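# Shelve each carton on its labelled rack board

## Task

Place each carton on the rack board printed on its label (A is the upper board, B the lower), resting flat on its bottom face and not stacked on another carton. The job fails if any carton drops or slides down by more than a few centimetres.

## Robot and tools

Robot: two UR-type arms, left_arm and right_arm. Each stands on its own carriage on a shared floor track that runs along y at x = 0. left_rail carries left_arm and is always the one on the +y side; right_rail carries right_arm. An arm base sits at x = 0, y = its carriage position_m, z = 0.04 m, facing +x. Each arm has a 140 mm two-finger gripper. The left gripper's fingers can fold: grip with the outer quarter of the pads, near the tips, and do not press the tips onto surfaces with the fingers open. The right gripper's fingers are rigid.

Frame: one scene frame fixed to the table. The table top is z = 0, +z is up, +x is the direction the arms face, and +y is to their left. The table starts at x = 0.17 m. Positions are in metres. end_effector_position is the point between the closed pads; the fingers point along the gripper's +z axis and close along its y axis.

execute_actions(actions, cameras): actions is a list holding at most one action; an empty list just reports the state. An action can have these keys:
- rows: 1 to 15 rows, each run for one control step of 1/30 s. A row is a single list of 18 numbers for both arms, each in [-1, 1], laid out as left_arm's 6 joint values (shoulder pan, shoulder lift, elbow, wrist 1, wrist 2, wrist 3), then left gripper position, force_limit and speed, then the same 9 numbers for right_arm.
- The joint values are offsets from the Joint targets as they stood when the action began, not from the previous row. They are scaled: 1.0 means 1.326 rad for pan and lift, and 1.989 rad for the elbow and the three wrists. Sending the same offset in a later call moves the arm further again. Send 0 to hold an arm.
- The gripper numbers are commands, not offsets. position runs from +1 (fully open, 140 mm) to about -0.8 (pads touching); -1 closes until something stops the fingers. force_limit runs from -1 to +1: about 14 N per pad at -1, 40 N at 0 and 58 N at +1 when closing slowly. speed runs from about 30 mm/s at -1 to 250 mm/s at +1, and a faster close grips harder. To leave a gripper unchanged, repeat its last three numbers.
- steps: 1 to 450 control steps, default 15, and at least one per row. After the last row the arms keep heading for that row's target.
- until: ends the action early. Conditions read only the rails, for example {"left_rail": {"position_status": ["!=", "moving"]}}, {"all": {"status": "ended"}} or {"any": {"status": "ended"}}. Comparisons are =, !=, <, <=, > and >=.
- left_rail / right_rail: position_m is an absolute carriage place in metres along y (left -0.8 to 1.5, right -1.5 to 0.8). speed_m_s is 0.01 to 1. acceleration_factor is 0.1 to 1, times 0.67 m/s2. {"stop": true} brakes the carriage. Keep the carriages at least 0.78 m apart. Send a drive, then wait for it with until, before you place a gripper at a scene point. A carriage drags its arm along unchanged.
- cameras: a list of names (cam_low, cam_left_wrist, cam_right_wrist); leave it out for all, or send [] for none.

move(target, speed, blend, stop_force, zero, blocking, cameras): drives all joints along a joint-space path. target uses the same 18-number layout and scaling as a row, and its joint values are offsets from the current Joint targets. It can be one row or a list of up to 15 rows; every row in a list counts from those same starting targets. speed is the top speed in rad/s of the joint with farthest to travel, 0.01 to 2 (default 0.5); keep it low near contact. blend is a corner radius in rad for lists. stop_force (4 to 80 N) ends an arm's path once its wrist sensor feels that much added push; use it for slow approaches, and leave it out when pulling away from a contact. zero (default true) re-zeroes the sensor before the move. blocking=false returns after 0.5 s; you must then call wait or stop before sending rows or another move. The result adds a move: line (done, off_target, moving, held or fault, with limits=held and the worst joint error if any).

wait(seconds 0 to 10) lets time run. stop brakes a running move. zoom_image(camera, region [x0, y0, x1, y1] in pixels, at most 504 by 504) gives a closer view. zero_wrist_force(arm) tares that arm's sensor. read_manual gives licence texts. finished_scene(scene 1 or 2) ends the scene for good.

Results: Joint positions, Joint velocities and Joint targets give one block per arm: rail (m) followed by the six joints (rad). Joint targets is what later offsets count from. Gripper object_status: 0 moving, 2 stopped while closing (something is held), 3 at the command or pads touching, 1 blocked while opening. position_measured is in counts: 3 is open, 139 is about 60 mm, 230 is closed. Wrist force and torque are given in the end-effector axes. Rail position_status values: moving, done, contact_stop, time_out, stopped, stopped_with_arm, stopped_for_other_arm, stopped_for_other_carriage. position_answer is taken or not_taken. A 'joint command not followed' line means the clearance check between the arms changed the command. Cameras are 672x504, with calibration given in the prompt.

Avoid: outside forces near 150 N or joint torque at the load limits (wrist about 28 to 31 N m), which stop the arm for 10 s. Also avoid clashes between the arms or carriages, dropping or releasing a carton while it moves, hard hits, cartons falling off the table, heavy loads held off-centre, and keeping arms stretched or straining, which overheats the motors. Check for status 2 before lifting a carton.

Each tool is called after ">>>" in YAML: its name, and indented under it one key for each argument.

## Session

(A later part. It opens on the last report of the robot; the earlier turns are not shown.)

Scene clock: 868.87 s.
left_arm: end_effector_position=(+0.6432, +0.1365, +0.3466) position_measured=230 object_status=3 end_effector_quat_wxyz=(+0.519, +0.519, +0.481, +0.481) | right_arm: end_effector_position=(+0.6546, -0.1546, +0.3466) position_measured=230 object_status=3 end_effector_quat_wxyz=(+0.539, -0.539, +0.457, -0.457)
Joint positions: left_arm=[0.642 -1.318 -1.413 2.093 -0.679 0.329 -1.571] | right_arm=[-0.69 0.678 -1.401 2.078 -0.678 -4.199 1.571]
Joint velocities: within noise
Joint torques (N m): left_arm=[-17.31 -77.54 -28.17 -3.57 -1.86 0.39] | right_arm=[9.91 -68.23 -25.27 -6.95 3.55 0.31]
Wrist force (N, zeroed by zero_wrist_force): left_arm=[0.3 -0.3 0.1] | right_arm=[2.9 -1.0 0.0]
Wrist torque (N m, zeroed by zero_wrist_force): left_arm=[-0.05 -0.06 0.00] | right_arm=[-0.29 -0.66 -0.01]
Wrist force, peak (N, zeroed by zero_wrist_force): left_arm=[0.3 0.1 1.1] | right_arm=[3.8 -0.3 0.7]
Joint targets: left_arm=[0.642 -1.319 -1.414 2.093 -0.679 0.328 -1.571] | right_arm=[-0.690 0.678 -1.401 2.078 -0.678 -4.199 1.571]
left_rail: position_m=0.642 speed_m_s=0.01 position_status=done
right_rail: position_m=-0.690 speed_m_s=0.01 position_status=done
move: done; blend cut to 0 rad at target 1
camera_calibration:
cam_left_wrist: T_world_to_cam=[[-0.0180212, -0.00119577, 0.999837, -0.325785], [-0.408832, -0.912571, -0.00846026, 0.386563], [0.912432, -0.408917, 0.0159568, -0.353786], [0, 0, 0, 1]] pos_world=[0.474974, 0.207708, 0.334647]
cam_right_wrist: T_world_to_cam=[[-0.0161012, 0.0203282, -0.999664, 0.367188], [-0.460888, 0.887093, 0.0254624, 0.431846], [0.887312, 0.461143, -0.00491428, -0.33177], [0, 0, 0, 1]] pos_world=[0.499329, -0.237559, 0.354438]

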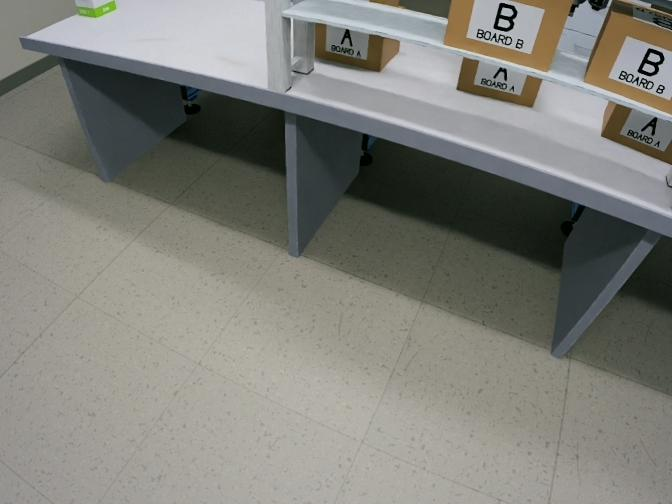

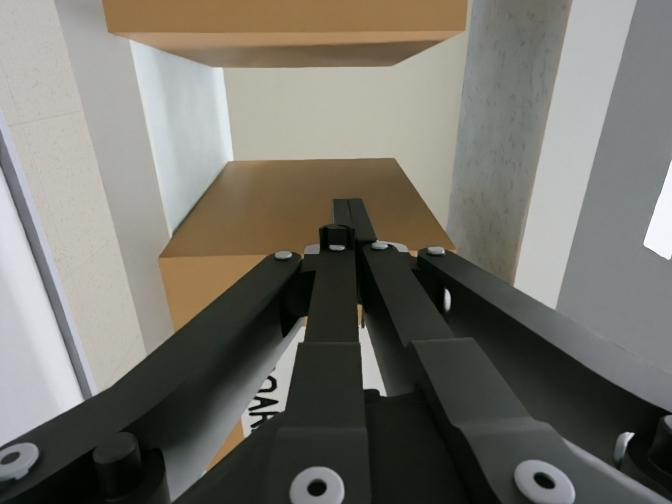

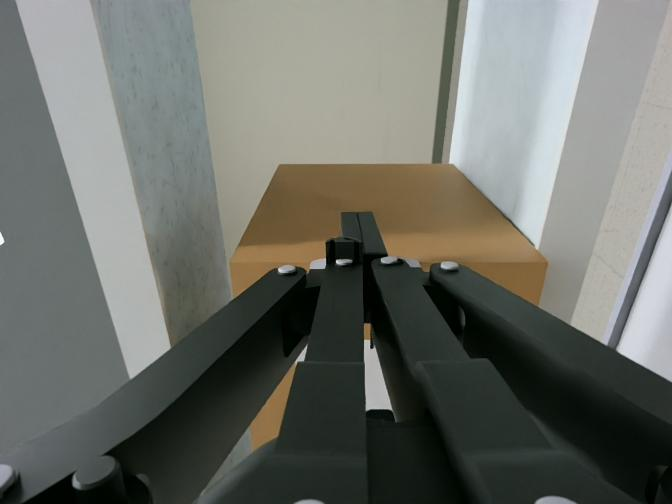

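>>> move:
  target:
    - [-0.2439,-0.1295,0.037,0.0494,-0.1627,0,-1,-1,-1,0.1913,-0.1393,0.0445,0.0489,0.1273,0,-1,-1,-1]
    - [-0.5225,-0.2362,0.0498,0.1076,-0.2986,0,-1,-1,-1,0.4077,-0.246,0.0574,0.1071,0.2665,0,-1,-1,-1]
  speed: 0.4
  blend: 0.02
  cameras: []

>>> execute_actions:
  actions:
    - {"right_rail":{"position_m":-1.193,"speed_m_s":0.4},"left_rail":{"position_m":0.19,"speed_m_s":0.25},"steps":200,"until":{"all":{"status":"ended"}}}

Scene clock: 896.60 s.
left_arm: end_effector_position=(+0.3158, +0.1328, +0.4495) position_measured=230 object_status=3 end_effector_quat_wxyz=(+0.542, +0.542, +0.454, +0.455) | right_arm: end_effector_position=(+0.3155, -0.1810, +0.4495) position_measured=230 object_status=3 end_effector_quat_wxyz=(+0.541, -0.542, +0.454, -0.455)
Joint positions: left_arm=[0.642 -2.011 -1.727 2.192 -0.465 -0.265 -1.571] | right_arm=[-0.69 1.218 -1.727 2.192 -0.465 -3.669 1.571]
Joint velocities: within noise
Joint torques (N m): left_arm=[-12.52 -48.83 -31.93 4.03 -2.53 0.19] | right_arm=[10.45 -43.77 -30.75 1.8 3.36 0.34]
Wrist force (N, zeroed by zero_wrist_force): left_arm=[0.0 0.1 0.4] | right_arm=[2.9 0.2 -0.9]
Wrist torque (N m, zeroed by zero_wrist_force): left_arm=[0.05 0.05 0.00] | right_arm=[-0.03 -0.62 0.00]
Wrist force, peak (N, zeroed by zero_wrist_force): left_arm=[0.8 -0.7 2.2] | right_arm=[3.6 -0.3 -2.6]
Joint targets: left_arm=[0.642 -2.011 -1.727 2.192 -0.465 -0.265 -1.571] | right_arm=[-0.690 1.218 -1.727 2.192 -0.465 -3.669 1.571]
left_rail: position_m=0.642 speed_m_s=0.01 position_status=done
right_rail: position_m=-0.690 speed_m_s=0.01 position_status=done
move: done
No camera images: "cameras" was empty.

Scene clock: 899.07 s.
left_arm: end_effector_position=(+0.3157, -0.3193, +0.4495) position_measured=230 object_status=3 end_effector_quat_wxyz=(+0.542, +0.542, +0.454, +0.454) end_effector_velocity=(+0.000, -0.001, +0.001) end_effector_angular_velocity=(+0.000, +0.000, -0.001) | right_arm: end_effector_position=(+0.3154, -0.6838, +0.4495) position_measured=230 object_status=3 end_effector_quat_wxyz=(+0.542, -0.542, +0.454, -0.455)
Joint positions: left_arm=[0.19 -2.011 -1.727 2.192 -0.465 -0.265 -1.571] | right_arm=[-1.193 1.218 -1.727 2.192 -0.465 -3.669 1.571]
Joint velocities: left_arm=[-0.001 -0.001 -0.002 0 0.002 0 0.001] | right_arm=[within noise]
Joint torques (N m): left_arm=[-2.88 -23.03 -52.42 -0.45 -1.36 0.53] | right_arm=[1.57 -19.5 -38.09 0.79 1.43 0.07]
Wrist force (N, zeroed by zero_wrist_force): left_arm=[0.3 0.3 0.6] | right_arm=[3.2 0.3 -1.1]
Wrist torque (N m, zeroed by zero_wrist_force): left_arm=[0.08 -0.03 0.01] | right_arm=[0.00 -0.70 0.00]
Wrist force, peak (N, zeroed by zero_wrist_force): left_arm=[1.8 0.3 0.4] | right_arm=[4.6 0.3 -1.3]
Joint targets: left_arm=[0.190 -2.011 -1.727 2.192 -0.465 -0.265 -1.571] | right_arm=[-1.193 1.218 -1.727 2.192 -0.465 -3.669 1.571]
Tool commands: left_gripper/position=-1.0 left_gripper/force_limit=-1.0 left_gripper/speed=-1.0 right_gripper/position=-1.0 right_gripper/force_limit=-1.0 right_gripper/speed=-1.0
left_rail: position_m=0.190 speed_m_s=0.25 position_status=done
right_rail: position_m=-1.193 speed_m_s=0.40 position_status=done
camera_calibration:
cam_left_wrist: T_world_to_cam=[[-0.0184985, 0.00078137, 0.999829, -0.434369], [-0.496949, -0.867738, -0.00851624, -0.120178], [0.867583, -0.497021, 0.0164401, -0.25722], [0, 0, 0, 1]] pos_world=[0.155402, -0.231787, 0.4375]
cam_right_wrist: T_world_to_cam=[[-0.0167946, 0.019328, -0.999672, 0.474892], [-0.470208, 0.882203, 0.0249564, 0.742122], [0.882396, 0.470473, -0.00572804, 0.222101], [0, 0, 0, 1]] pos_world=[0.160946, -0.768374, 0.457488]

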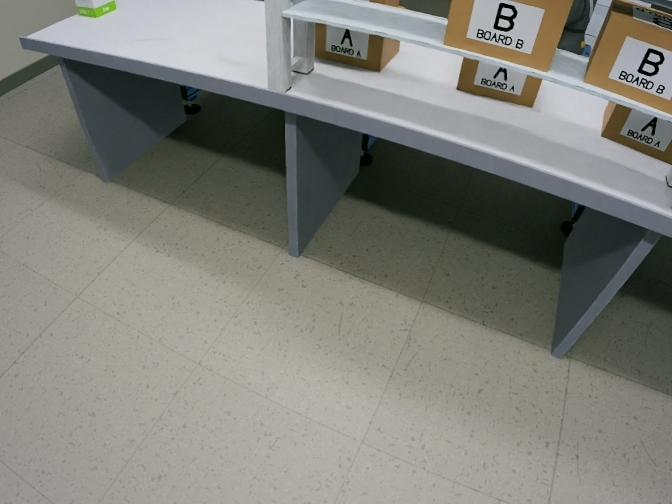

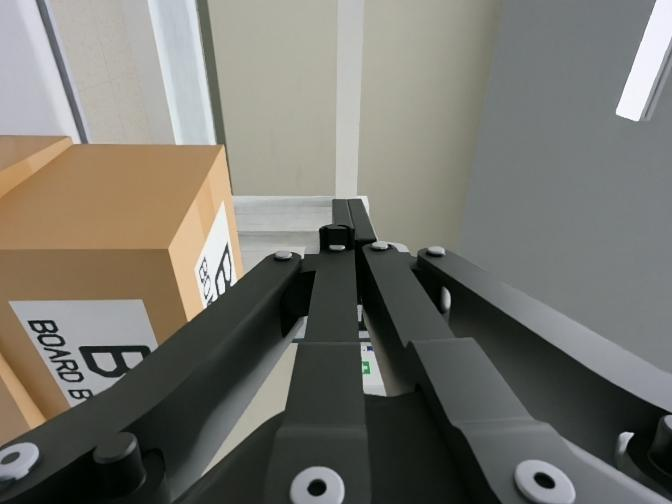

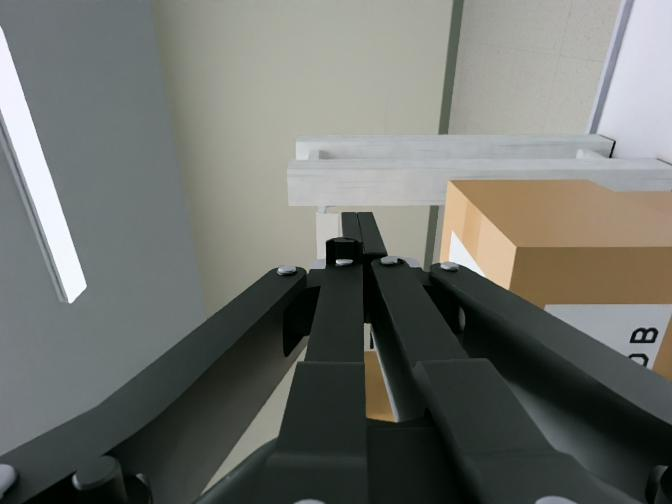

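>>> move:
  target: [0.2935,0.2731,0.0240,-0.2061,0.1333,0,-1,-1,-1,-0.2706,0.2480,0.0461,-0.2114,-0.1873,0,-1,-1,-1]
  speed: 0.3
  cameras: ["cam_left_wrist","cam_right_wrist"]

>>> zero_wrist_force:
  arm: "left_arm"

>>> zero_wrist_force:
  arm: "right_arm"

>>> execute_actions:
  actions:
    - {"left_rail":{"position_m":0.167,"speed_m_s":0.02},"right_rail":{"position_m":-1.17,"speed_m_s":0.02},"steps":100,"until":{"all":{"status":"ended"}}}
  cameras: ["cam_left_wrist","cam_right_wrist"]

Scene clock: 935.90 s.
left_arm: end_effector_position=(+0.4887, -0.3272, +0.2618) position_measured=230 object_status=3 end_effector_quat_wxyz=(+0.513, +0.513, +0.487, +0.487) | right_arm: end_effector_position=(+0.5072, -0.6619, +0.2617) position_measured=230 object_status=3 end_effector_quat_wxyz=(+0.545, -0.545, +0.451, -0.451)
Joint positions: left_arm=[0.19 -1.622 -1.365 2.24 -0.875 0 -1.571] | right_arm=[-1.193 0.86 -1.398 2.284 -0.885 -4.041 1.571]
Joint velocities: within noise
Joint torques (N m): left_arm=[11.25 -32.12 -19.65 -1.85 2.38 0.34] | right_arm=[-13.53 -34.1 -20.71 -6.89 -3.67 0.16]
Wrist force (N, zeroed by zero_wrist_force): left_arm=[0.0 -0.1 0.4] | right_arm=[2.3 -0.2 -0.3]
Wrist torque (N m, zeroed by zero_wrist_force): left_arm=[0.00 0.01 0.01] | right_arm=[-0.07 -0.48 0.00]
Wrist force, peak (N, zeroed by zero_wrist_force): left_arm=[0.8 -1.6 1.9] | right_arm=[5.4 -0.5 -1.2]
Joint targets: left_arm=[0.190 -1.622 -1.365 2.240 -0.875 0.000 -1.571] | right_arm=[-1.193 0.860 -1.398 2.284 -0.885 -4.041 1.571]
left_rail: position_m=0.190 speed_m_s=0.25 position_status=done
right_rail: position_m=-1.193 speed_m_s=0.40 position_status=done
move: done
camera_calibration:
cam_left_wrist: T_world_to_cam=[[-0.0182567, -0.00145289, 0.999832, -0.244328], [-0.38584, -0.922527, -0.00838591, -0.114973], [0.922385, -0.385929, 0.0162817, -0.398526], [0, 0, 0, 1]] pos_world=[0.318772, -0.260223, 0.249812]
cam_right_wrist: T_world_to_cam=[[-0.0173031, 0.0191814, -0.999666, 0.290122], [-0.482272, 0.875661, 0.0251496, 0.819455], [0.875851, 0.482546, -0.005901, 0.0527777], [0, 0, 0, 1]] pos_world=[0.353994, -0.748597, 0.269727]
Images, in order (width x height): cam_left_wrist 672x504, cam_right_wrist 672x504.

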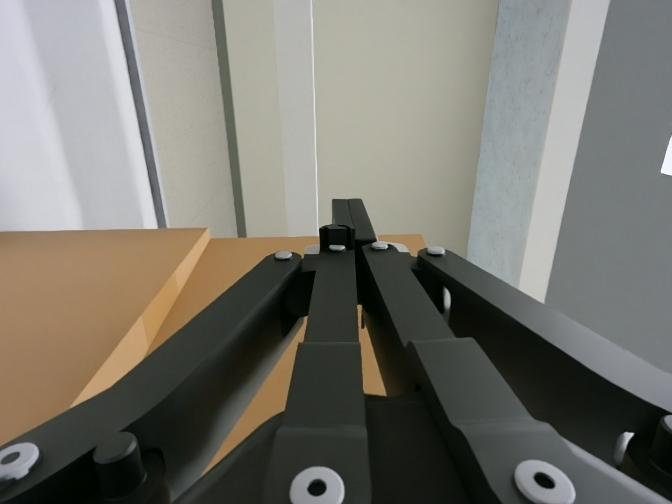

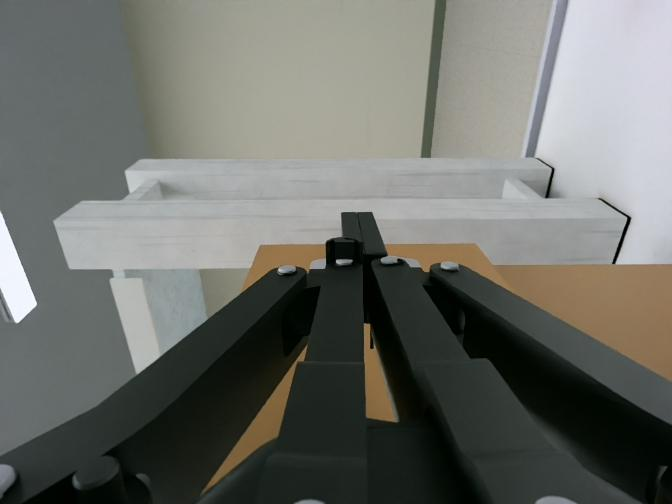

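Wrist force sensor zeroed.

Wrist force sensor zeroed.

Scene clock: 937.33 s.
left_arm: end_effector_position=(+0.4888, -0.3502, +0.2617) position_measured=230 object_status=3 end_effector_quat_wxyz=(+0.513, +0.513, +0.487, +0.487) | right_arm: end_effector_position=(+0.5073, -0.6389, +0.2616) position_measured=230 object_status=3 end_effector_quat_wxyz=(+0.545, -0.545, +0.451, -0.451)
Joint positions: left_arm=[0.167 -1.622 -1.365 2.24 -0.875 0 -1.571] | right_arm=[-1.17 0.86 -1.398 2.284 -0.885 -4.041 1.571]
Joint velocities: within noise
Joint torques (N m): left_arm=[12.15 -32.27 -29.85 -1.73 2 0.22] | right_arm=[-14.07 -37.31 -26.38 -5.68 -2.92 0.13]
Wrist force (N, zeroed by zero_wrist_force): left_arm=[0.0 0.0 -0.1] | right_arm=[0.0 -0.3 0.0]
Wrist torque (N m, zeroed by zero_wrist_force): left_arm=[0.00 0.01 0.00] | right_arm=[-0.05 -0.01 0.00]
Wrist force, peak (N, zeroed by zero_wrist_force): left_arm=[0.9 0.1 -0.1] | right_arm=[0.9 -0.3 0.0]
Joint targets: left_arm=[0.167 -1.622 -1.365 2.240 -0.875 0.000 -1.571] | right_arm=[-1.170 0.860 -1.398 2.284 -0.885 -4.041 1.571]
Tool commands: left_gripper/position=-1.0 left_gripper/force_limit=-1.0 left_gripper/speed=-1.0 right_gripper/position=-1.0 right_gripper/force_limit=-1.0 right_gripper/speed=-1.0
left_rail: position_m=0.167 speed_m_s=0.02 position_status=done
right_rail: position_m=-1.170 speed_m_s=0.02 position_status=done
camera_calibration:
cam_left_wrist: T_world_to_cam=[[-0.0182597, -0.00151558, 0.999832, -0.244257], [-0.385778, -0.922553, -0.00844381, -0.136181], [0.922411, -0.385868, 0.0162608, -0.407478], [0, 0, 0, 1]] pos_world=[0.318867, -0.283237, 0.249692]
cam_right_wrist: T_world_to_cam=[[-0.0173332, 0.0191469, -0.999666, 0.28955], [-0.48226, 0.875667, 0.0251338, 0.799325], [0.875856, 0.482535, -0.0059443, 0.0415807], [0, 0, 0, 1]] pos_world=[0.354083, -0.725551, 0.26961]
Images, in order (width x height): cam_left_wrist 672x504, cam_right_wrist 672x504.

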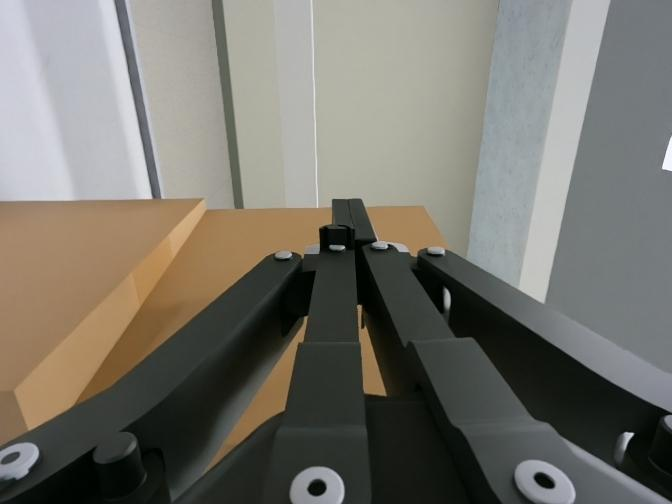

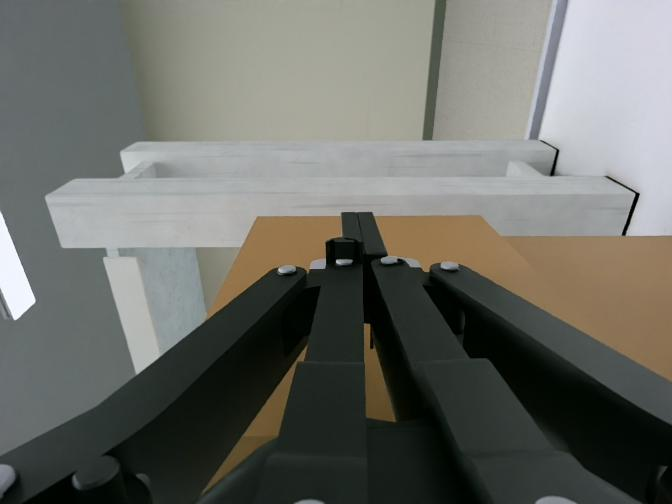

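>>> execute_actions:
  actions:
    - {"left_rail":{"position_m":0.162,"speed_m_s":0.01},"right_rail":{"position_m":-1.165,"speed_m_s":0.01},"steps":60,"until":{"all":{"status":"ended"}}}
  cameras: []

>>> execute_actions:
  actions:
    - {"left_rail":{"position_m":0.160},"right_rail":{"position_m":-1.163},"steps":30,"until":{"all":{"status":"ended"}}}
  cameras: []

Scene clock: 946.03 s.
left_arm: end_effector_position=(+0.4888, -0.3553, +0.2617) position_measured=230 object_status=3 end_effector_quat_wxyz=(+0.513, +0.513, +0.487, +0.487) | right_arm: end_effector_position=(+0.5073, -0.6339, +0.2616) position_measured=230 object_status=3 end_effector_quat_wxyz=(+0.545, -0.545, +0.451, -0.451)
Joint positions: left_arm=[0.162 -1.622 -1.365 2.24 -0.875 0 -1.571] | right_arm=[-1.165 0.86 -1.398 2.284 -0.885 -4.041 1.571]
Joint velocities: within noise
Joint torques (N m): left_arm=[10.25 -48.31 -39.72 -0.19 1.5 0.09] | right_arm=[-13.66 -52.11 -34.33 -3.64 -2.24 0.22]
Wrist force (N, zeroed by zero_wrist_force): left_arm=[-0.1 -0.1 0.0] | right_arm=[0.3 -0.2 -0.2]
Wrist torque (N m, zeroed by zero_wrist_force): left_arm=[-0.04 0.03 0.00] | right_arm=[-0.02 -0.07 0.00]
Wrist force, peak (N, zeroed by zero_wrist_force): left_arm=[-0.6 -0.1 -0.1] | right_arm=[0.4 -0.5 0.1]
Joint targets: left_arm=[0.162 -1.622 -1.365 2.240 -0.875 0.000 -1.571] | right_arm=[-1.165 0.860 -1.398 2.284 -0.885 -4.041 1.571]
Tool commands: left_gripper/position=-1.0 left_gripper/force_limit=-1.0 left_gripper/speed=-1.0 right_gripper/position=-1.0 right_gripper/force_limit=-1.0 right_gripper/speed=-1.0
left_rail: position_m=0.162 speed_m_s=0.01 position_status=done
right_rail: position_m=-1.165 speed_m_s=0.01 position_status=done
No camera images: "cameras" was empty.

Scene clock: 946.50 s.
left_arm: end_effector_position=(+0.4888, -0.3573, +0.2617) position_measured=230 object_status=3 end_effector_quat_wxyz=(+0.513, +0.513, +0.487, +0.487) | right_arm: end_effector_position=(+0.5073, -0.6319, +0.2616) position_measured=230 object_status=3 end_effector_quat_wxyz=(+0.545, -0.545, +0.451, -0.451)
Joint positions: left_arm=[0.16 -1.622 -1.365 2.24 -0.875 0 -1.571] | right_arm=[-1.163 0.86 -1.398 2.284 -0.885 -4.041 1.571]
Joint velocities: within noise
Joint torques (N m): left_arm=[10.36 -50.57 -39.7 0.24 1.5 0.19] | right_arm=[-12.56 -54.56 -34.17 -3.36 -2.24 0.25]
Wrist force (N, zeroed by zero_wrist_force): left_arm=[0.1 0.0 -0.2] | right_arm=[0.0 0.0 0.2]
Wrist torque (N m, zeroed by zero_wrist_force): left_arm=[-0.02 -0.02 0.00] | right_arm=[0.03 -0.01 0.00]
Wrist force, peak (N, zeroed by zero_wrist_force): left_arm=[0.5 0.3 -0.4] | right_arm=[0.6 -0.2 0.0]
Joint targets: left_arm=[0.160 -1.622 -1.365 2.240 -0.875 0.000 -1.571] | right_arm=[-1.163 0.860 -1.398 2.284 -0.885 -4.041 1.571]
Tool commands: left_gripper/position=-1.0 left_gripper/force_limit=-1.0 left_gripper/speed=-1.0 right_gripper/position=-1.0 right_gripper/force_limit=-1.0 right_gripper/speed=-1.0
left_rail: position_m=0.160 speed_m_s=0.01 position_status=done
right_rail: position_m=-1.163 speed_m_s=0.01 position_status=done
No camera images: "cameras" was empty.

>>> execute_actions:
  actions:
    - {"left_rail":{"position_m":0.158},"right_rail":{"position_m":-1.161},"steps":30,"until":{"all":{"status":"ended"}}}
  cameras: []

>>> execute_actions:
  actions:
    - {"left_rail":{"position_m":0.156},"right_rail":{"position_m":-1.159},"steps":30,"until":{"all":{"status":"ended"}}}
  cameras: []

Scene clock: 950.37 s.
left_arm: end_effector_position=(+0.4888, -0.3592, +0.2617) position_measured=230 object_status=3 end_effector_quat_wxyz=(+0.513, +0.513, +0.487, +0.487) | right_arm: end_effector_position=(+0.5073, -0.6300, +0.2616) position_measured=230 object_status=3 end_effector_quat_wxyz=(+0.545, -0.545, +0.451, -0.451)
Joint positions: left_arm=[0.158 -1.622 -1.365 2.24 -0.875 0 -1.571] | right_arm=[-1.161 0.86 -1.398 2.284 -0.885 -4.041 1.571]
Joint velocities: within noise
Joint torques (N m): left_arm=[7.95 -69.2 -31.3 1.65 0.91 -0.05] | right_arm=[-12.11 -57.17 -30.86 -1.32 -1.69 0.21]
Wrist force (N, zeroed by zero_wrist_force): left_arm=[-0.1 0.1 -0.1] | right_arm=[6.6 -0.6 -0.6]
Wrist torque (N m, zeroed by zero_wrist_force): left_arm=[0.02 0.02 0.00] | right_arm=[-0.05 0.16 0.02]
Wrist force, peak (N, zeroed by zero_wrist_force): left_arm=[0.8 0.4 0.1] | right_arm=[6.8 -0.4 -2.1]
Joint targets: left_arm=[0.158 -1.622 -1.365 2.240 -0.875 0.000 -1.571] | right_arm=[-1.161 0.860 -1.398 2.284 -0.885 -4.041 1.571]
Tool commands: left_gripper/position=-1.0 left_gripper/force_limit=-1.0 left_gripper/speed=-1.0 right_gripper/position=-1.0 right_gripper/force_limit=-1.0 right_gripper/speed=-1.0
left_rail: position_m=0.158 speed_m_s=0.01 position_status=done
right_rail: position_m=-1.161 speed_m_s=0.01 position_status=done
No camera images: "cameras" was empty.

Scene clock: 950.83 s.
left_arm: end_effector_position=(+0.4888, -0.3613, +0.2617) position_measured=230 object_status=3 end_effector_quat_wxyz=(+0.513, +0.513, +0.487, +0.487) | right_arm: end_effector_position=(+0.5073, -0.6279, +0.2616) position_measured=230 object_status=3 end_effector_quat_wxyz=(+0.545, -0.545, +0.451, -0.451)
Joint positions: left_arm=[0.156 -1.622 -1.365 2.24 -0.875 0 -1.571] | right_arm=[-1.159 0.86 -1.398 2.284 -0.885 -4.041 1.571]
Joint velocities: within noise
Joint torques (N m): left_arm=[6.74 -67.91 -29.95 1.66 0.9 0.07] | right_arm=[-10.07 -56.07 -31 -0.91 -1.69 0.16]
Wrist force (N, zeroed by zero_wrist_force): left_arm=[0.1 0.1 -0.1] | right_arm=[5.1 -1.0 -0.4]
Wrist torque (N m, zeroed by zero_wrist_force): left_arm=[0.00 -0.02 0.00] | right_arm=[-0.01 0.13 0.01]
Wrist force, peak (N, zeroed by zero_wrist_force): left_arm=[0.4 -0.4 -0.3] | right_arm=[7.7 -0.4 -1.0]
Joint targets: left_arm=[0.156 -1.622 -1.365 2.240 -0.875 0.000 -1.571] | right_arm=[-1.159 0.860 -1.398 2.284 -0.885 -4.041 1.571]
Tool commands: left_gripper/position=-1.0 left_gripper/force_limit=-1.0 left_gripper/speed=-1.0 right_gripper/position=-1.0 right_gripper/force_limit=-1.0 right_gripper/speed=-1.0
left_rail: position_m=0.156 speed_m_s=0.01 position_status=done
right_rail: position_m=-1.159 speed_m_s=0.01 position_status=done
No camera images: "cameras" was empty.

Right sliding; only move left.

>>> execute_actions:
  actions:
    - {"left_rail":{"position_m":0.153},"steps":40,"until":{"all":{"status":"ended"}}}
  cameras: []

>>> execute_actions:
  actions:
    - {"left_rail":{"position_m":0.151},"steps":30,"until":{"all":{"status":"ended"}}}
  cameras: ["cam_left_wrist"]

Scene clock: 965.73 s.
left_arm: end_effector_position=(+0.4888, -0.3641, +0.2617) position_measured=230 object_status=3 end_effector_quat_wxyz=(+0.512, +0.513, +0.487, +0.487) | right_arm: end_effector_position=(+0.5073, -0.6280, +0.2616) position_measured=230 object_status=3 end_effector_quat_wxyz=(+0.545, -0.545, +0.451, -0.451)
Joint positions: left_arm=[0.153 -1.622 -1.365 2.24 -0.875 0 -1.571] | right_arm=[-1.159 0.86 -1.398 2.284 -0.885 -4.041 1.571]
Joint velocities: within noise
Joint torques (N m): left_arm=[2.09 -63.97 -35.54 1.16 4.63 0.42] | right_arm=[-0.81 -57.42 -27.52 0.23 -1.1 0.25]
Wrist force (N, zeroed by zero_wrist_force): left_arm=[19.7 3.8 -2.3] | right_arm=[12.6 -1.6 -2.0]
Wrist torque (N m, zeroed by zero_wrist_force): left_arm=[-0.14 0.76 -0.05] | right_arm=[-0.02 0.20 0.02]
Wrist force, peak (N, zeroed by zero_wrist_force): left_arm=[20.3 3.6 -2.7] | right_arm=[12.6 -1.6 -2.0]
Joint targets: left_arm=[0.153 -1.622 -1.365 2.240 -0.875 0.000 -1.571] | right_arm=[-1.159 0.860 -1.398 2.284 -0.885 -4.041 1.571]
Tool commands: left_gripper/position=-1.0 left_gripper/force_limit=-1.0 left_gripper/speed=-1.0 right_gripper/position=-1.0 right_gripper/force_limit=-1.0 right_gripper/speed=-1.0
left_rail: position_m=0.153 speed_m_s=0.01 position_status=done
right_rail: position_m=-1.159 speed_m_s=0.01 position_status=done
No camera images: "cameras" was empty.

Scene clock: 966.20 s.
left_arm: end_effector_position=(+0.4888, -0.3661, +0.2617) position_measured=230 object_status=3 end_effector_quat_wxyz=(+0.512, +0.513, +0.487, +0.487) | right_arm: end_effector_position=(+0.5073, -0.6280, +0.2616) position_measured=230 object_status=3 end_effector_quat_wxyz=(+0.545, -0.545, +0.451, -0.451)
Joint positions: left_arm=[0.151 -1.622 -1.365 2.24 -0.875 0 -1.571] | right_arm=[-1.159 0.86 -1.398 2.284 -0.885 -4.041 1.571]
Joint velocities: within noise
Joint torques (N m): left_arm=[-7.1 -63.14 -46.16 -0.74 9.48 0.17] | right_arm=[-1.58 -55.34 -28.76 0.06 -3.47 0.25]
Wrist force (N, zeroed by zero_wrist_force): left_arm=[33.2 5.0 -2.6] | right_arm=[25.8 -4.6 -4.4]
Wrist torque (N m, zeroed by zero_wrist_force): left_arm=[-0.19 1.27 -0.08] | right_arm=[-0.03 0.05 0.04]
Wrist force, peak (N, zeroed by zero_wrist_force): left_arm=[33.6 6.2 -2.8] | right_arm=[26.0 -4.7 -5.2]
Joint targets: left_arm=[0.151 -1.622 -1.365 2.240 -0.875 0.000 -1.571] | right_arm=[-1.159 0.860 -1.398 2.284 -0.885 -4.041 1.571]
Tool commands: left_gripper/position=-1.0 left_gripper/force_limit=-1.0 left_gripper/speed=-1.0 right_gripper/position=-1.0 right_gripper/force_limit=-1.0 right_gripper/speed=-1.0
left_rail: position_m=0.151 speed_m_s=0.01 position_status=done
right_rail: position_m=-1.159 speed_m_s=0.01 position_status=done
camera_calibration:
cam_left_wrist: T_world_to_cam=[[-0.0182633, -0.00159106, 0.999832, -0.244296], [-0.385647, -0.922607, -0.00851252, -0.150828], [0.922466, -0.385737, 0.0162363, -0.413579], [0, 0, 0, 1]] pos_world=[0.318885, -0.299077, 0.249686]
Images, in order (width x height): cam_left_wrist 672x504.

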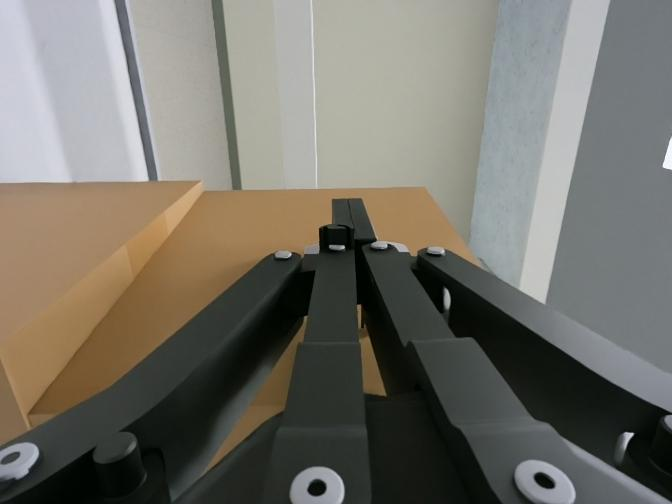

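>>> execute_actions:
  actions:
    - {"left_rail":{"position_m":0.150},"steps":20,"until":{"all":{"status":"ended"}}}
  cameras: []

>>> move:
  target:
    - [0,-0.0437,-0.0124,0.0416,0,0,-1,-1,-1,0,-0.0460,-0.0126,0.0432,0,0,-1,-1,-1]
    - [-0.0035,-0.1277,0.0088,0.0763,-0.0024,0,-1,-1,-1,0.0388,-0.0383,-0.0610,0.0865,0.0259,0,-1,-1,-1]
    - [-0.0088,-0.2271,0.0338,0.1175,-0.0059,0,-1,-1,-1,0.0807,-0.0127,-0.1196,0.1280,0.0538,0,-1,-1,-1]
    - [0.0275,-0.2716,0.0585,0.1226,0.0183,0,-1,-1,-1,0.0885,0.0382,-0.1619,0.1364,0.0590,0,-1,-1,-1]
    - [0.0819,-0.3029,0.0746,0.1274,0.0546,0,-1,-1,-1,0.0873,0.0844,-0.2026,0.1464,0.0582,0,-1,-1,-1]
  speed: 0.1
  blend: 0.01
  cameras: ["cam_left_wrist","cam_right_wrist"]

Scene clock: 1024.17 s.
left_arm: end_effector_position=(+0.4888, -0.3672, +0.2617) position_measured=230 object_status=3 end_effector_quat_wxyz=(+0.513, +0.513, +0.487, +0.487) | right_arm: end_effector_position=(+0.5073, -0.6280, +0.2616) position_measured=230 object_status=3 end_effector_quat_wxyz=(+0.545, -0.545, +0.451, -0.451)
Joint positions: left_arm=[0.15 -1.622 -1.365 2.24 -0.875 0 -1.571] | right_arm=[-1.159 0.86 -1.398 2.284 -0.885 -4.041 1.571]
Joint velocities: within noise
Joint torques (N m): left_arm=[-32.72 -34.61 -60.34 -5.41 18.31 -0.01] | right_arm=[5.2 -48.81 -43.56 -0.25 -13.39 0.33]
Wrist force (N, zeroed by zero_wrist_force): left_arm=[41.9 6.0 -1.7] | right_arm=[33.7 -7.2 -7.1]
Wrist torque (N m, zeroed by zero_wrist_force): left_arm=[-0.17 1.61 -0.10] | right_arm=[-0.05 -0.09 0.03]
Wrist force, peak (N, zeroed by zero_wrist_force): left_arm=[42.6 5.9 -1.6] | right_arm=[33.9 -7.4 -7.4]
Joint targets: left_arm=[0.150 -1.622 -1.365 2.240 -0.875 0.000 -1.571] | right_arm=[-1.159 0.860 -1.398 2.284 -0.885 -4.041 1.571]
Tool commands: left_gripper/position=-1.0 left_gripper/force_limit=-1.0 left_gripper/speed=-1.0 right_gripper/position=-1.0 right_gripper/force_limit=-1.0 right_gripper/speed=-1.0
left_rail: position_m=0.150 speed_m_s=0.01 position_status=done
right_rail: position_m=-1.159 speed_m_s=0.01 position_status=done
No camera images: "cameras" was empty.

Scene clock: 1029.53 s.
left_arm: end_effector_position=(+0.5337, -0.2023, +0.3687) position_measured=230 object_status=3 end_effector_quat_wxyz=(+0.512, +0.513, +0.487, +0.487) | right_arm: end_effector_position=(+0.5523, -0.4634, +0.3685) position_measured=230 object_status=3 end_effector_quat_wxyz=(+0.545, -0.545, +0.451, -0.451)
Joint positions: left_arm=[0.15 -1.514 -1.766 2.388 -0.621 0.108 -1.571] | right_arm=[-1.159 0.975 -1.286 1.881 -0.594 -3.925 1.571]
Joint velocities: within noise
Joint torques (N m): left_arm=[-7.03 -39.23 -49.76 -0.32 17.98 0.4] | right_arm=[0.52 -65.36 -63.21 -3 -16.26 0.31]
Wrist force (N, zeroed by zero_wrist_force): left_arm=[31.9 -9.6 0.8] | right_arm=[32.0 10.9 -7.3]
Wrist torque (N m, zeroed by zero_wrist_force): left_arm=[0.31 1.33 0.12] | right_arm=[-0.27 -0.41 -0.16]
Wrist force, peak (N, zeroed by zero_wrist_force): left_arm=[41.9 6.0 -1.7] | right_arm=[40.3 11.5 -8.8]
Joint targets: left_arm=[0.150 -1.514 -1.766 2.388 -0.621 0.108 -1.571] | right_arm=[-1.159 0.975 -1.286 1.881 -0.594 -3.925 1.571]
left_rail: position_m=0.150 speed_m_s=0.01 position_status=done
right_rail: position_m=-1.159 speed_m_s=0.01 position_status=done
move: done
camera_calibration:
cam_left_wrist: T_world_to_cam=[[-0.0181774, -0.0016203, 0.999833, -0.350281], [-0.385788, -0.922548, -0.00850884, 0.0185474], [0.922408, -0.385878, 0.0161444, -0.3935], [0, 0, 0, 1]] pos_world=[0.363756, -0.1353, 0.356734]
cam_right_wrist: T_world_to_cam=[[-0.0173296, 0.0189958, -0.999669, 0.393701], [-0.482268, 0.875667, 0.0249998, 0.66469], [0.875852, 0.482542, -0.00601389, -0.0818233], [0, 0, 0, 1]] pos_world=[0.399047, -0.550042, 0.376462]
Images, in order (width x height): cam_left_wrist 672x504, cam_right_wrist 672x504.

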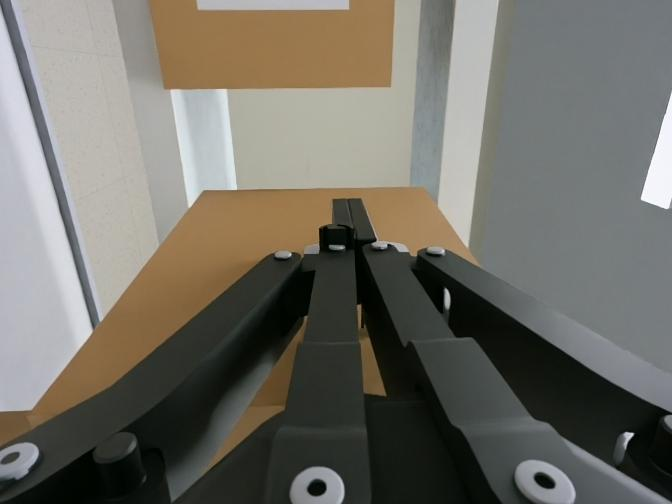

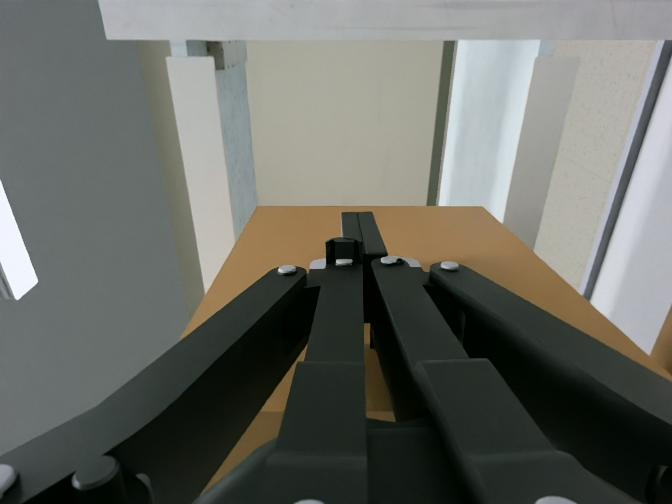

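>>> move:
  target:
    - [0.0939,0.0385,-0.0199,-0.0058,0.0626,0,-1,-1,-1,-0.0422,0.0176,-0.0163,0.0044,-0.0281,0,-1,-1,-1]
    - [0.1790,0.0796,-0.0431,-0.0101,0.1194,0,-1,-1,-1,-0.0816,0.0379,-0.0354,0.0100,-0.0544,0,-1,-1,-1]
    - [0.2552,0.1221,-0.0690,-0.0125,0.1701,0,-1,-1,-1,-0.1182,0.0608,-0.0572,0.0166,-0.0788,0,-1,-1,-1]
    - [0.3230,0.1652,-0.0976,-0.0126,0.2153,0,-1,-1,-1,-0.1522,0.0860,-0.0818,0.0244,-0.1015,0,-1,-1,-1]
    - [0.3704,0.1988,-0.1213,-0.0114,0.2470,0,-1,-1,-1,-0.1770,0.1069,-0.1029,0.0316,-0.1180,0,-1,-1,-1]
  speed: 0.1
  blend: 0.01
  cameras: ["cam_left_wrist","cam_right_wrist"]

Scene clock: 1048.07 s.
left_arm: end_effector_position=(+0.7485, -0.2022, +0.3686) position_measured=230 object_status=3 end_effector_quat_wxyz=(+0.513, +0.513, +0.487, +0.487) | right_arm: end_effector_position=(+0.7674, -0.4634, +0.3686) position_measured=230 object_status=3 end_effector_quat_wxyz=(+0.545, -0.545, +0.451, -0.451)
Joint positions: left_arm=[0.15 -1.023 -1.503 2.147 -0.644 0.599 -1.571] | right_arm=[-1.159 0.741 -1.145 1.677 -0.531 -4.16 1.571]
Joint velocities: within noise
Joint torques (N m): left_arm=[-11.58 -28.19 -70.57 -2.04 17.33 0.34] | right_arm=[4.1 -79.28 -60.44 -3.42 -14.72 0.6]
Wrist force (N, zeroed by zero_wrist_force): left_arm=[30.0 -9.7 2.1] | right_arm=[29.8 10.3 -7.0]
Wrist torque (N m, zeroed by zero_wrist_force): left_arm=[0.37 1.19 0.15] | right_arm=[-0.28 -0.64 -0.21]
Wrist force, peak (N, zeroed by zero_wrist_force): left_arm=[38.9 -9.0 2.0] | right_arm=[38.5 10.8 -10.1]
Joint targets: left_arm=[0.150 -1.023 -1.503 2.147 -0.644 0.599 -1.571] | right_arm=[-1.159 0.741 -1.145 1.676 -0.531 -4.160 1.571]
left_rail: position_m=0.150 speed_m_s=0.01 position_status=done
right_rail: position_m=-1.159 speed_m_s=0.01 position_status=done
move: done
camera_calibration:
cam_left_wrist: T_world_to_cam=[[-0.0179746, -0.00121772, 0.999838, -0.346337], [-0.385926, -0.922494, -0.0080615, 0.101457], [0.922355, -0.386009, 0.0161115, -0.591561], [0, 0, 0, 1]] pos_world=[0.578559, -0.135176, 0.356629]
cam_right_wrist: T_world_to_cam=[[-0.0174322, 0.0191782, -0.999664, 0.397772], [-0.482282, 0.875653, 0.0252092, 0.768393], [0.875842, 0.48256, -0.00601528, -0.270195], [0, 0, 0, 1]] pos_world=[0.614164, -0.550089, 0.376642]
Images, in order (width x height): cam_left_wrist 672x504, cam_right_wrist 672x504.

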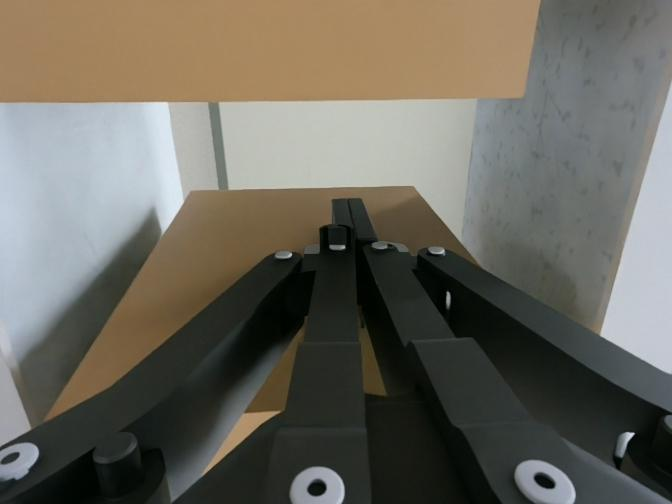

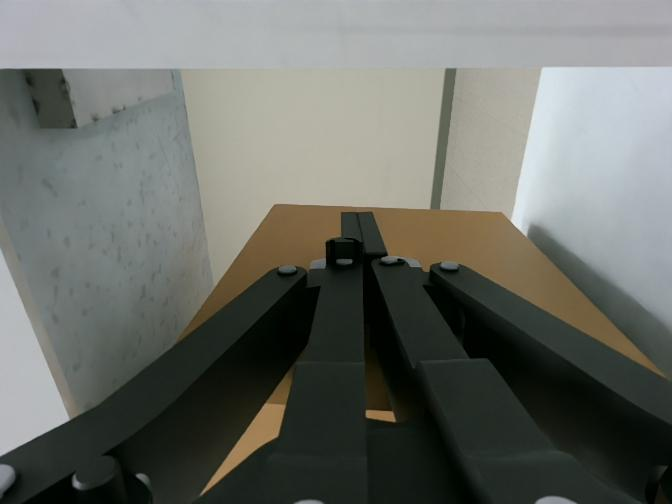

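>>> move:
  target:
    - [0,0.0158,0.0074,-0.0179,0,0,-1,-1,-1,0,0.0113,0.0062,-0.0137,0,0,-1,-1,-1]
    - [0,0.0315,0.0147,-0.0357,0,0,-1,-1,-1,0,0.0225,0.0124,-0.0274,0,0,-1,-1,-1]
  speed: 0.025
  blend: 0.005
  stop_force: 8
  cameras: ["cam_left_wrist","cam_right_wrist"]

Scene clock: 1060.33 s.
left_arm: end_effector_position=(+0.7487, -0.2024, +0.3473) position_measured=230 object_status=3 end_effector_quat_wxyz=(+0.513, +0.513, +0.487, +0.487) | right_arm: end_effector_position=(+0.7677, -0.4633, +0.3517) position_measured=230 object_status=3 end_effector_quat_wxyz=(+0.545, -0.545, +0.451, -0.451)
Joint positions: left_arm=[0.15 -1.023 -1.476 2.166 -0.689 0.599 -1.571] | right_arm=[-1.159 0.741 -1.13 1.689 -0.558 -4.16 1.571]
Joint velocities: within noise
Joint torques (N m): left_arm=[-13.71 -72.02 -68.6 -1.78 16.63 0.46] | right_arm=[7.49 -101.25 -59.18 -4.04 -14.52 -0.01]
Wrist force (N, zeroed by zero_wrist_force): left_arm=[33.7 -7.6 3.3] | right_arm=[34.1 8.8 -8.6]
Wrist torque (N m, zeroed by zero_wrist_force): left_arm=[0.22 1.42 0.10] | right_arm=[0.28 -0.91 -0.27]
Wrist force, peak (N, zeroed by zero_wrist_force): left_arm=[35.6 -8.3 1.5] | right_arm=[34.3 8.8 -8.6]
Joint targets: left_arm=[0.150 -1.023 -1.476 2.166 -0.689 0.599 -1.571] | right_arm=[-1.159 0.741 -1.130 1.689 -0.558 -4.160 1.571]
left_rail: position_m=0.150 speed_m_s=0.01 position_status=done
right_rail: position_m=-1.159 speed_m_s=0.01 position_status=done
move: contact (left_arm, right_arm); path passed 1 of 2 targets; left_arm: the wrist 1 is farthest, 0.026 rad from its target; right_arm: the wrist 1 is farthest, 0.027 rad from its target
camera_calibration:
cam_left_wrist: T_world_to_cam=[[-0.017984, -0.00120262, 0.999838, -0.324998], [-0.385896, -0.922507, -0.00805068, 0.101171], [0.922367, -0.385978, 0.0161263, -0.591513], [0, 0, 0, 1]] pos_world=[0.578789, -0.13537, 0.335298]
cam_right_wrist: T_world_to_cam=[[-0.0172824, 0.0193154, -0.999664, 0.380821], [-0.482259, 0.875665, 0.0252569, 0.768808], [0.875858, 0.482533, -0.0058186, -0.270721], [0, 0, 0, 1]] pos_world=[0.614459, -0.549941, 0.3597]
Images, in order (width x height): cam_left_wrist 672x504, cam_right_wrist 672x504.

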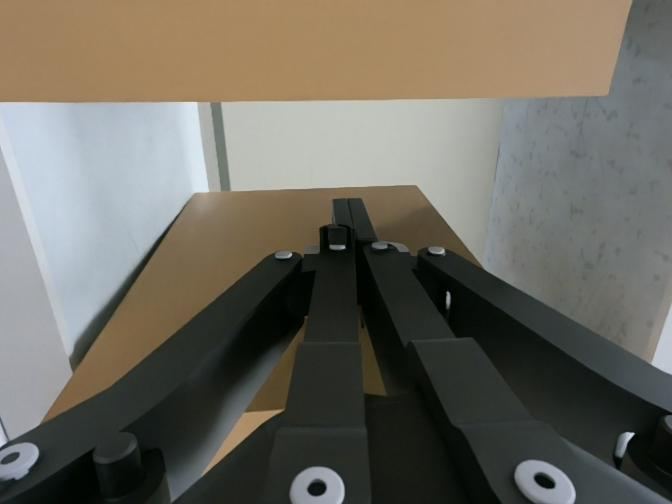

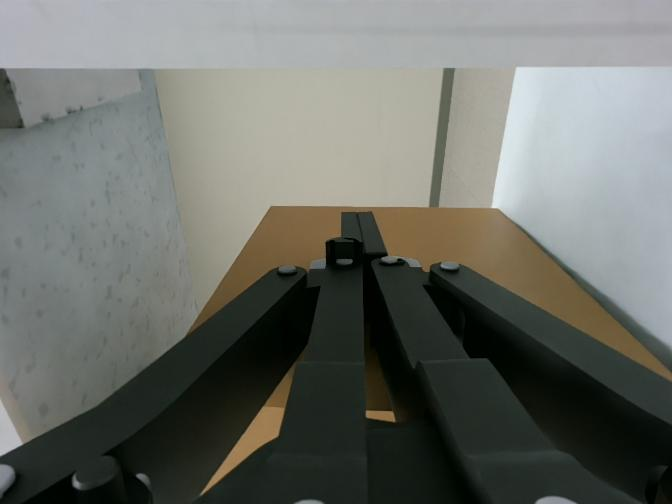

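>>> move:
  target: [0,0.0025,0.0011,-0.0028,0,0,-1,-1,-1,0,0.0042,0.0023,-0.0051,0,0,-1,-1,-1]
  speed: 0.02
  stop_force: 10
  cameras: ["cam_left_wrist"]

Scene clock: 1069.03 s.
left_arm: end_effector_position=(+0.7487, -0.2024, +0.3447) position_measured=230 object_status=3 end_effector_quat_wxyz=(+0.513, +0.513, +0.487, +0.487) | right_arm: end_effector_position=(+0.7677, -0.4633, +0.3455) position_measured=230 object_status=3 end_effector_quat_wxyz=(+0.545, -0.545, +0.451, -0.451)
Joint positions: left_arm=[0.15 -1.023 -1.473 2.168 -0.694 0.599 -1.571] | right_arm=[-1.159 0.741 -1.124 1.693 -0.568 -4.16 1.571]
Joint velocities: within noise
Joint torques (N m): left_arm=[-15.74 -30.02 -48.11 -10.95 16.67 0.52] | right_arm=[7.12 -75.77 -42.57 -6.83 -14.29 0.4]
Wrist force (N, zeroed by zero_wrist_force): left_arm=[32.9 -8.6 0.2] | right_arm=[31.9 -1.7 -10.6]
Wrist torque (N m, zeroed by zero_wrist_force): left_arm=[0.17 1.38 0.14] | right_arm=[0.39 -0.61 -0.08]
Wrist force, peak (N, zeroed by zero_wrist_force): left_arm=[34.4 -7.7 1.3] | right_arm=[34.3 8.7 -8.5]
Joint targets: left_arm=[0.150 -1.023 -1.473 2.168 -0.694 0.599 -1.571] | right_arm=[-1.159 0.741 -1.124 1.693 -0.568 -4.160 1.571]
left_rail: position_m=0.150 speed_m_s=0.01 position_status=done
right_rail: position_m=-1.159 speed_m_s=0.01 position_status=done
move: contact (right_arm)
camera_calibration:
cam_left_wrist: T_world_to_cam=[[-0.0180216, -0.00114085, 0.999837, -0.322353], [-0.385896, -0.922508, -0.00800823, 0.101151], [0.922366, -0.385977, 0.0161848, -0.591495], [0, 0, 0, 1]] pos_world=[0.5788, -0.135359, 0.332683]
Images, in order (width x height): cam_left_wrist 672x504.

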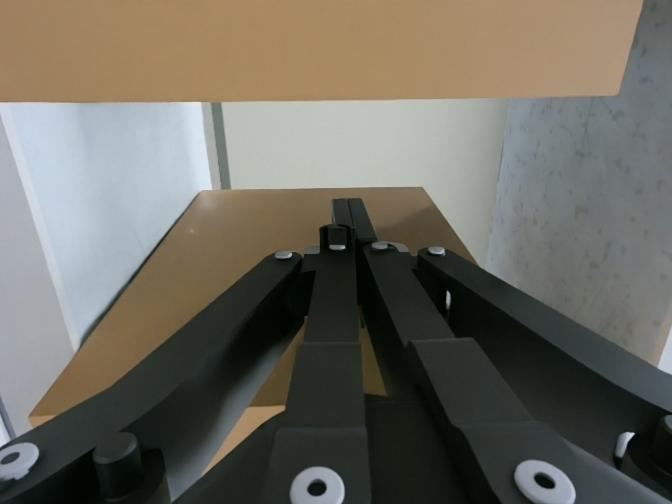

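>>> move:
  target: [0,0.0028,0.0013,-0.0031,0,0,-1,-1,-1,0,0,0,0,0,0,-1,-1,-1]
  speed: 0.02
  stop_force: 10
  cameras: ["cam_left_wrist"]

Scene clock: 1073.90 s.
left_arm: end_effector_position=(+0.7487, -0.2024, +0.3432) position_measured=230 object_status=3 end_effector_quat_wxyz=(+0.513, +0.513, +0.487, +0.487) | right_arm: end_effector_position=(+0.7677, -0.4633, +0.3456) position_measured=230 object_status=3 end_effector_quat_wxyz=(+0.545, -0.545, +0.451, -0.451)
Joint positions: left_arm=[0.15 -1.023 -1.471 2.169 -0.698 0.599 -1.571] | right_arm=[-1.159 0.741 -1.124 1.693 -0.568 -4.16 1.571]
Joint velocities: within noise
Joint torques (N m): left_arm=[-15.61 -69.35 -66.89 -1.81 16.94 0.06] | right_arm=[7.93 -88.33 -42.91 -1.76 -14.15 0.22]
Wrist force (N, zeroed by zero_wrist_force): left_arm=[35.7 -2.2 -1.1] | right_arm=[31.3 -0.9 -6.5]
Wrist torque (N m, zeroed by zero_wrist_force): left_arm=[0.03 1.32 0.04] | right_arm=[0.39 -0.54 -0.09]
Wrist force, peak (N, zeroed by zero_wrist_force): left_arm=[37.1 4.1 -1.9] | right_arm=[32.6 -0.8 -10.0]
Joint targets: left_arm=[0.150 -1.023 -1.471 2.169 -0.698 0.599 -1.571] | right_arm=[-1.159 0.741 -1.124 1.693 -0.568 -4.160 1.571]
left_rail: position_m=0.150 speed_m_s=0.01 position_status=done
right_rail: position_m=-1.159 speed_m_s=0.01 position_status=done
move: contact (left_arm)
camera_calibration:
cam_left_wrist: T_world_to_cam=[[-0.0180787, -0.0010474, 0.999836, -0.320813], [-0.385894, -0.922509, -0.007944, 0.10111], [0.922366, -0.385975, 0.0162736, -0.59151], [0, 0, 0, 1]] pos_world=[0.578806, -0.135369, 0.33119]
Images, in order (width x height): cam_left_wrist 672x504.

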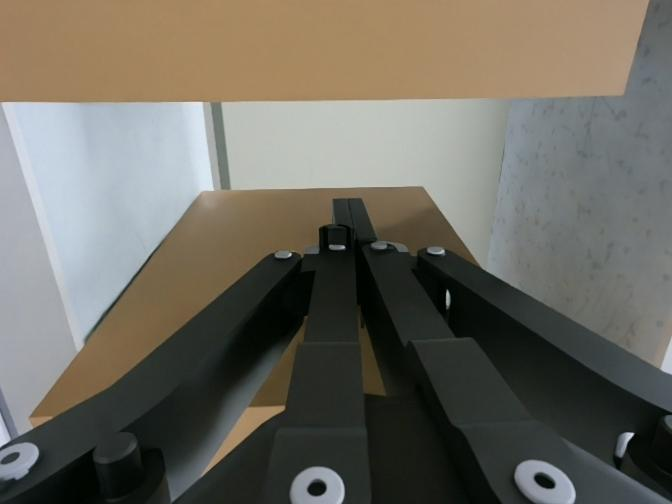

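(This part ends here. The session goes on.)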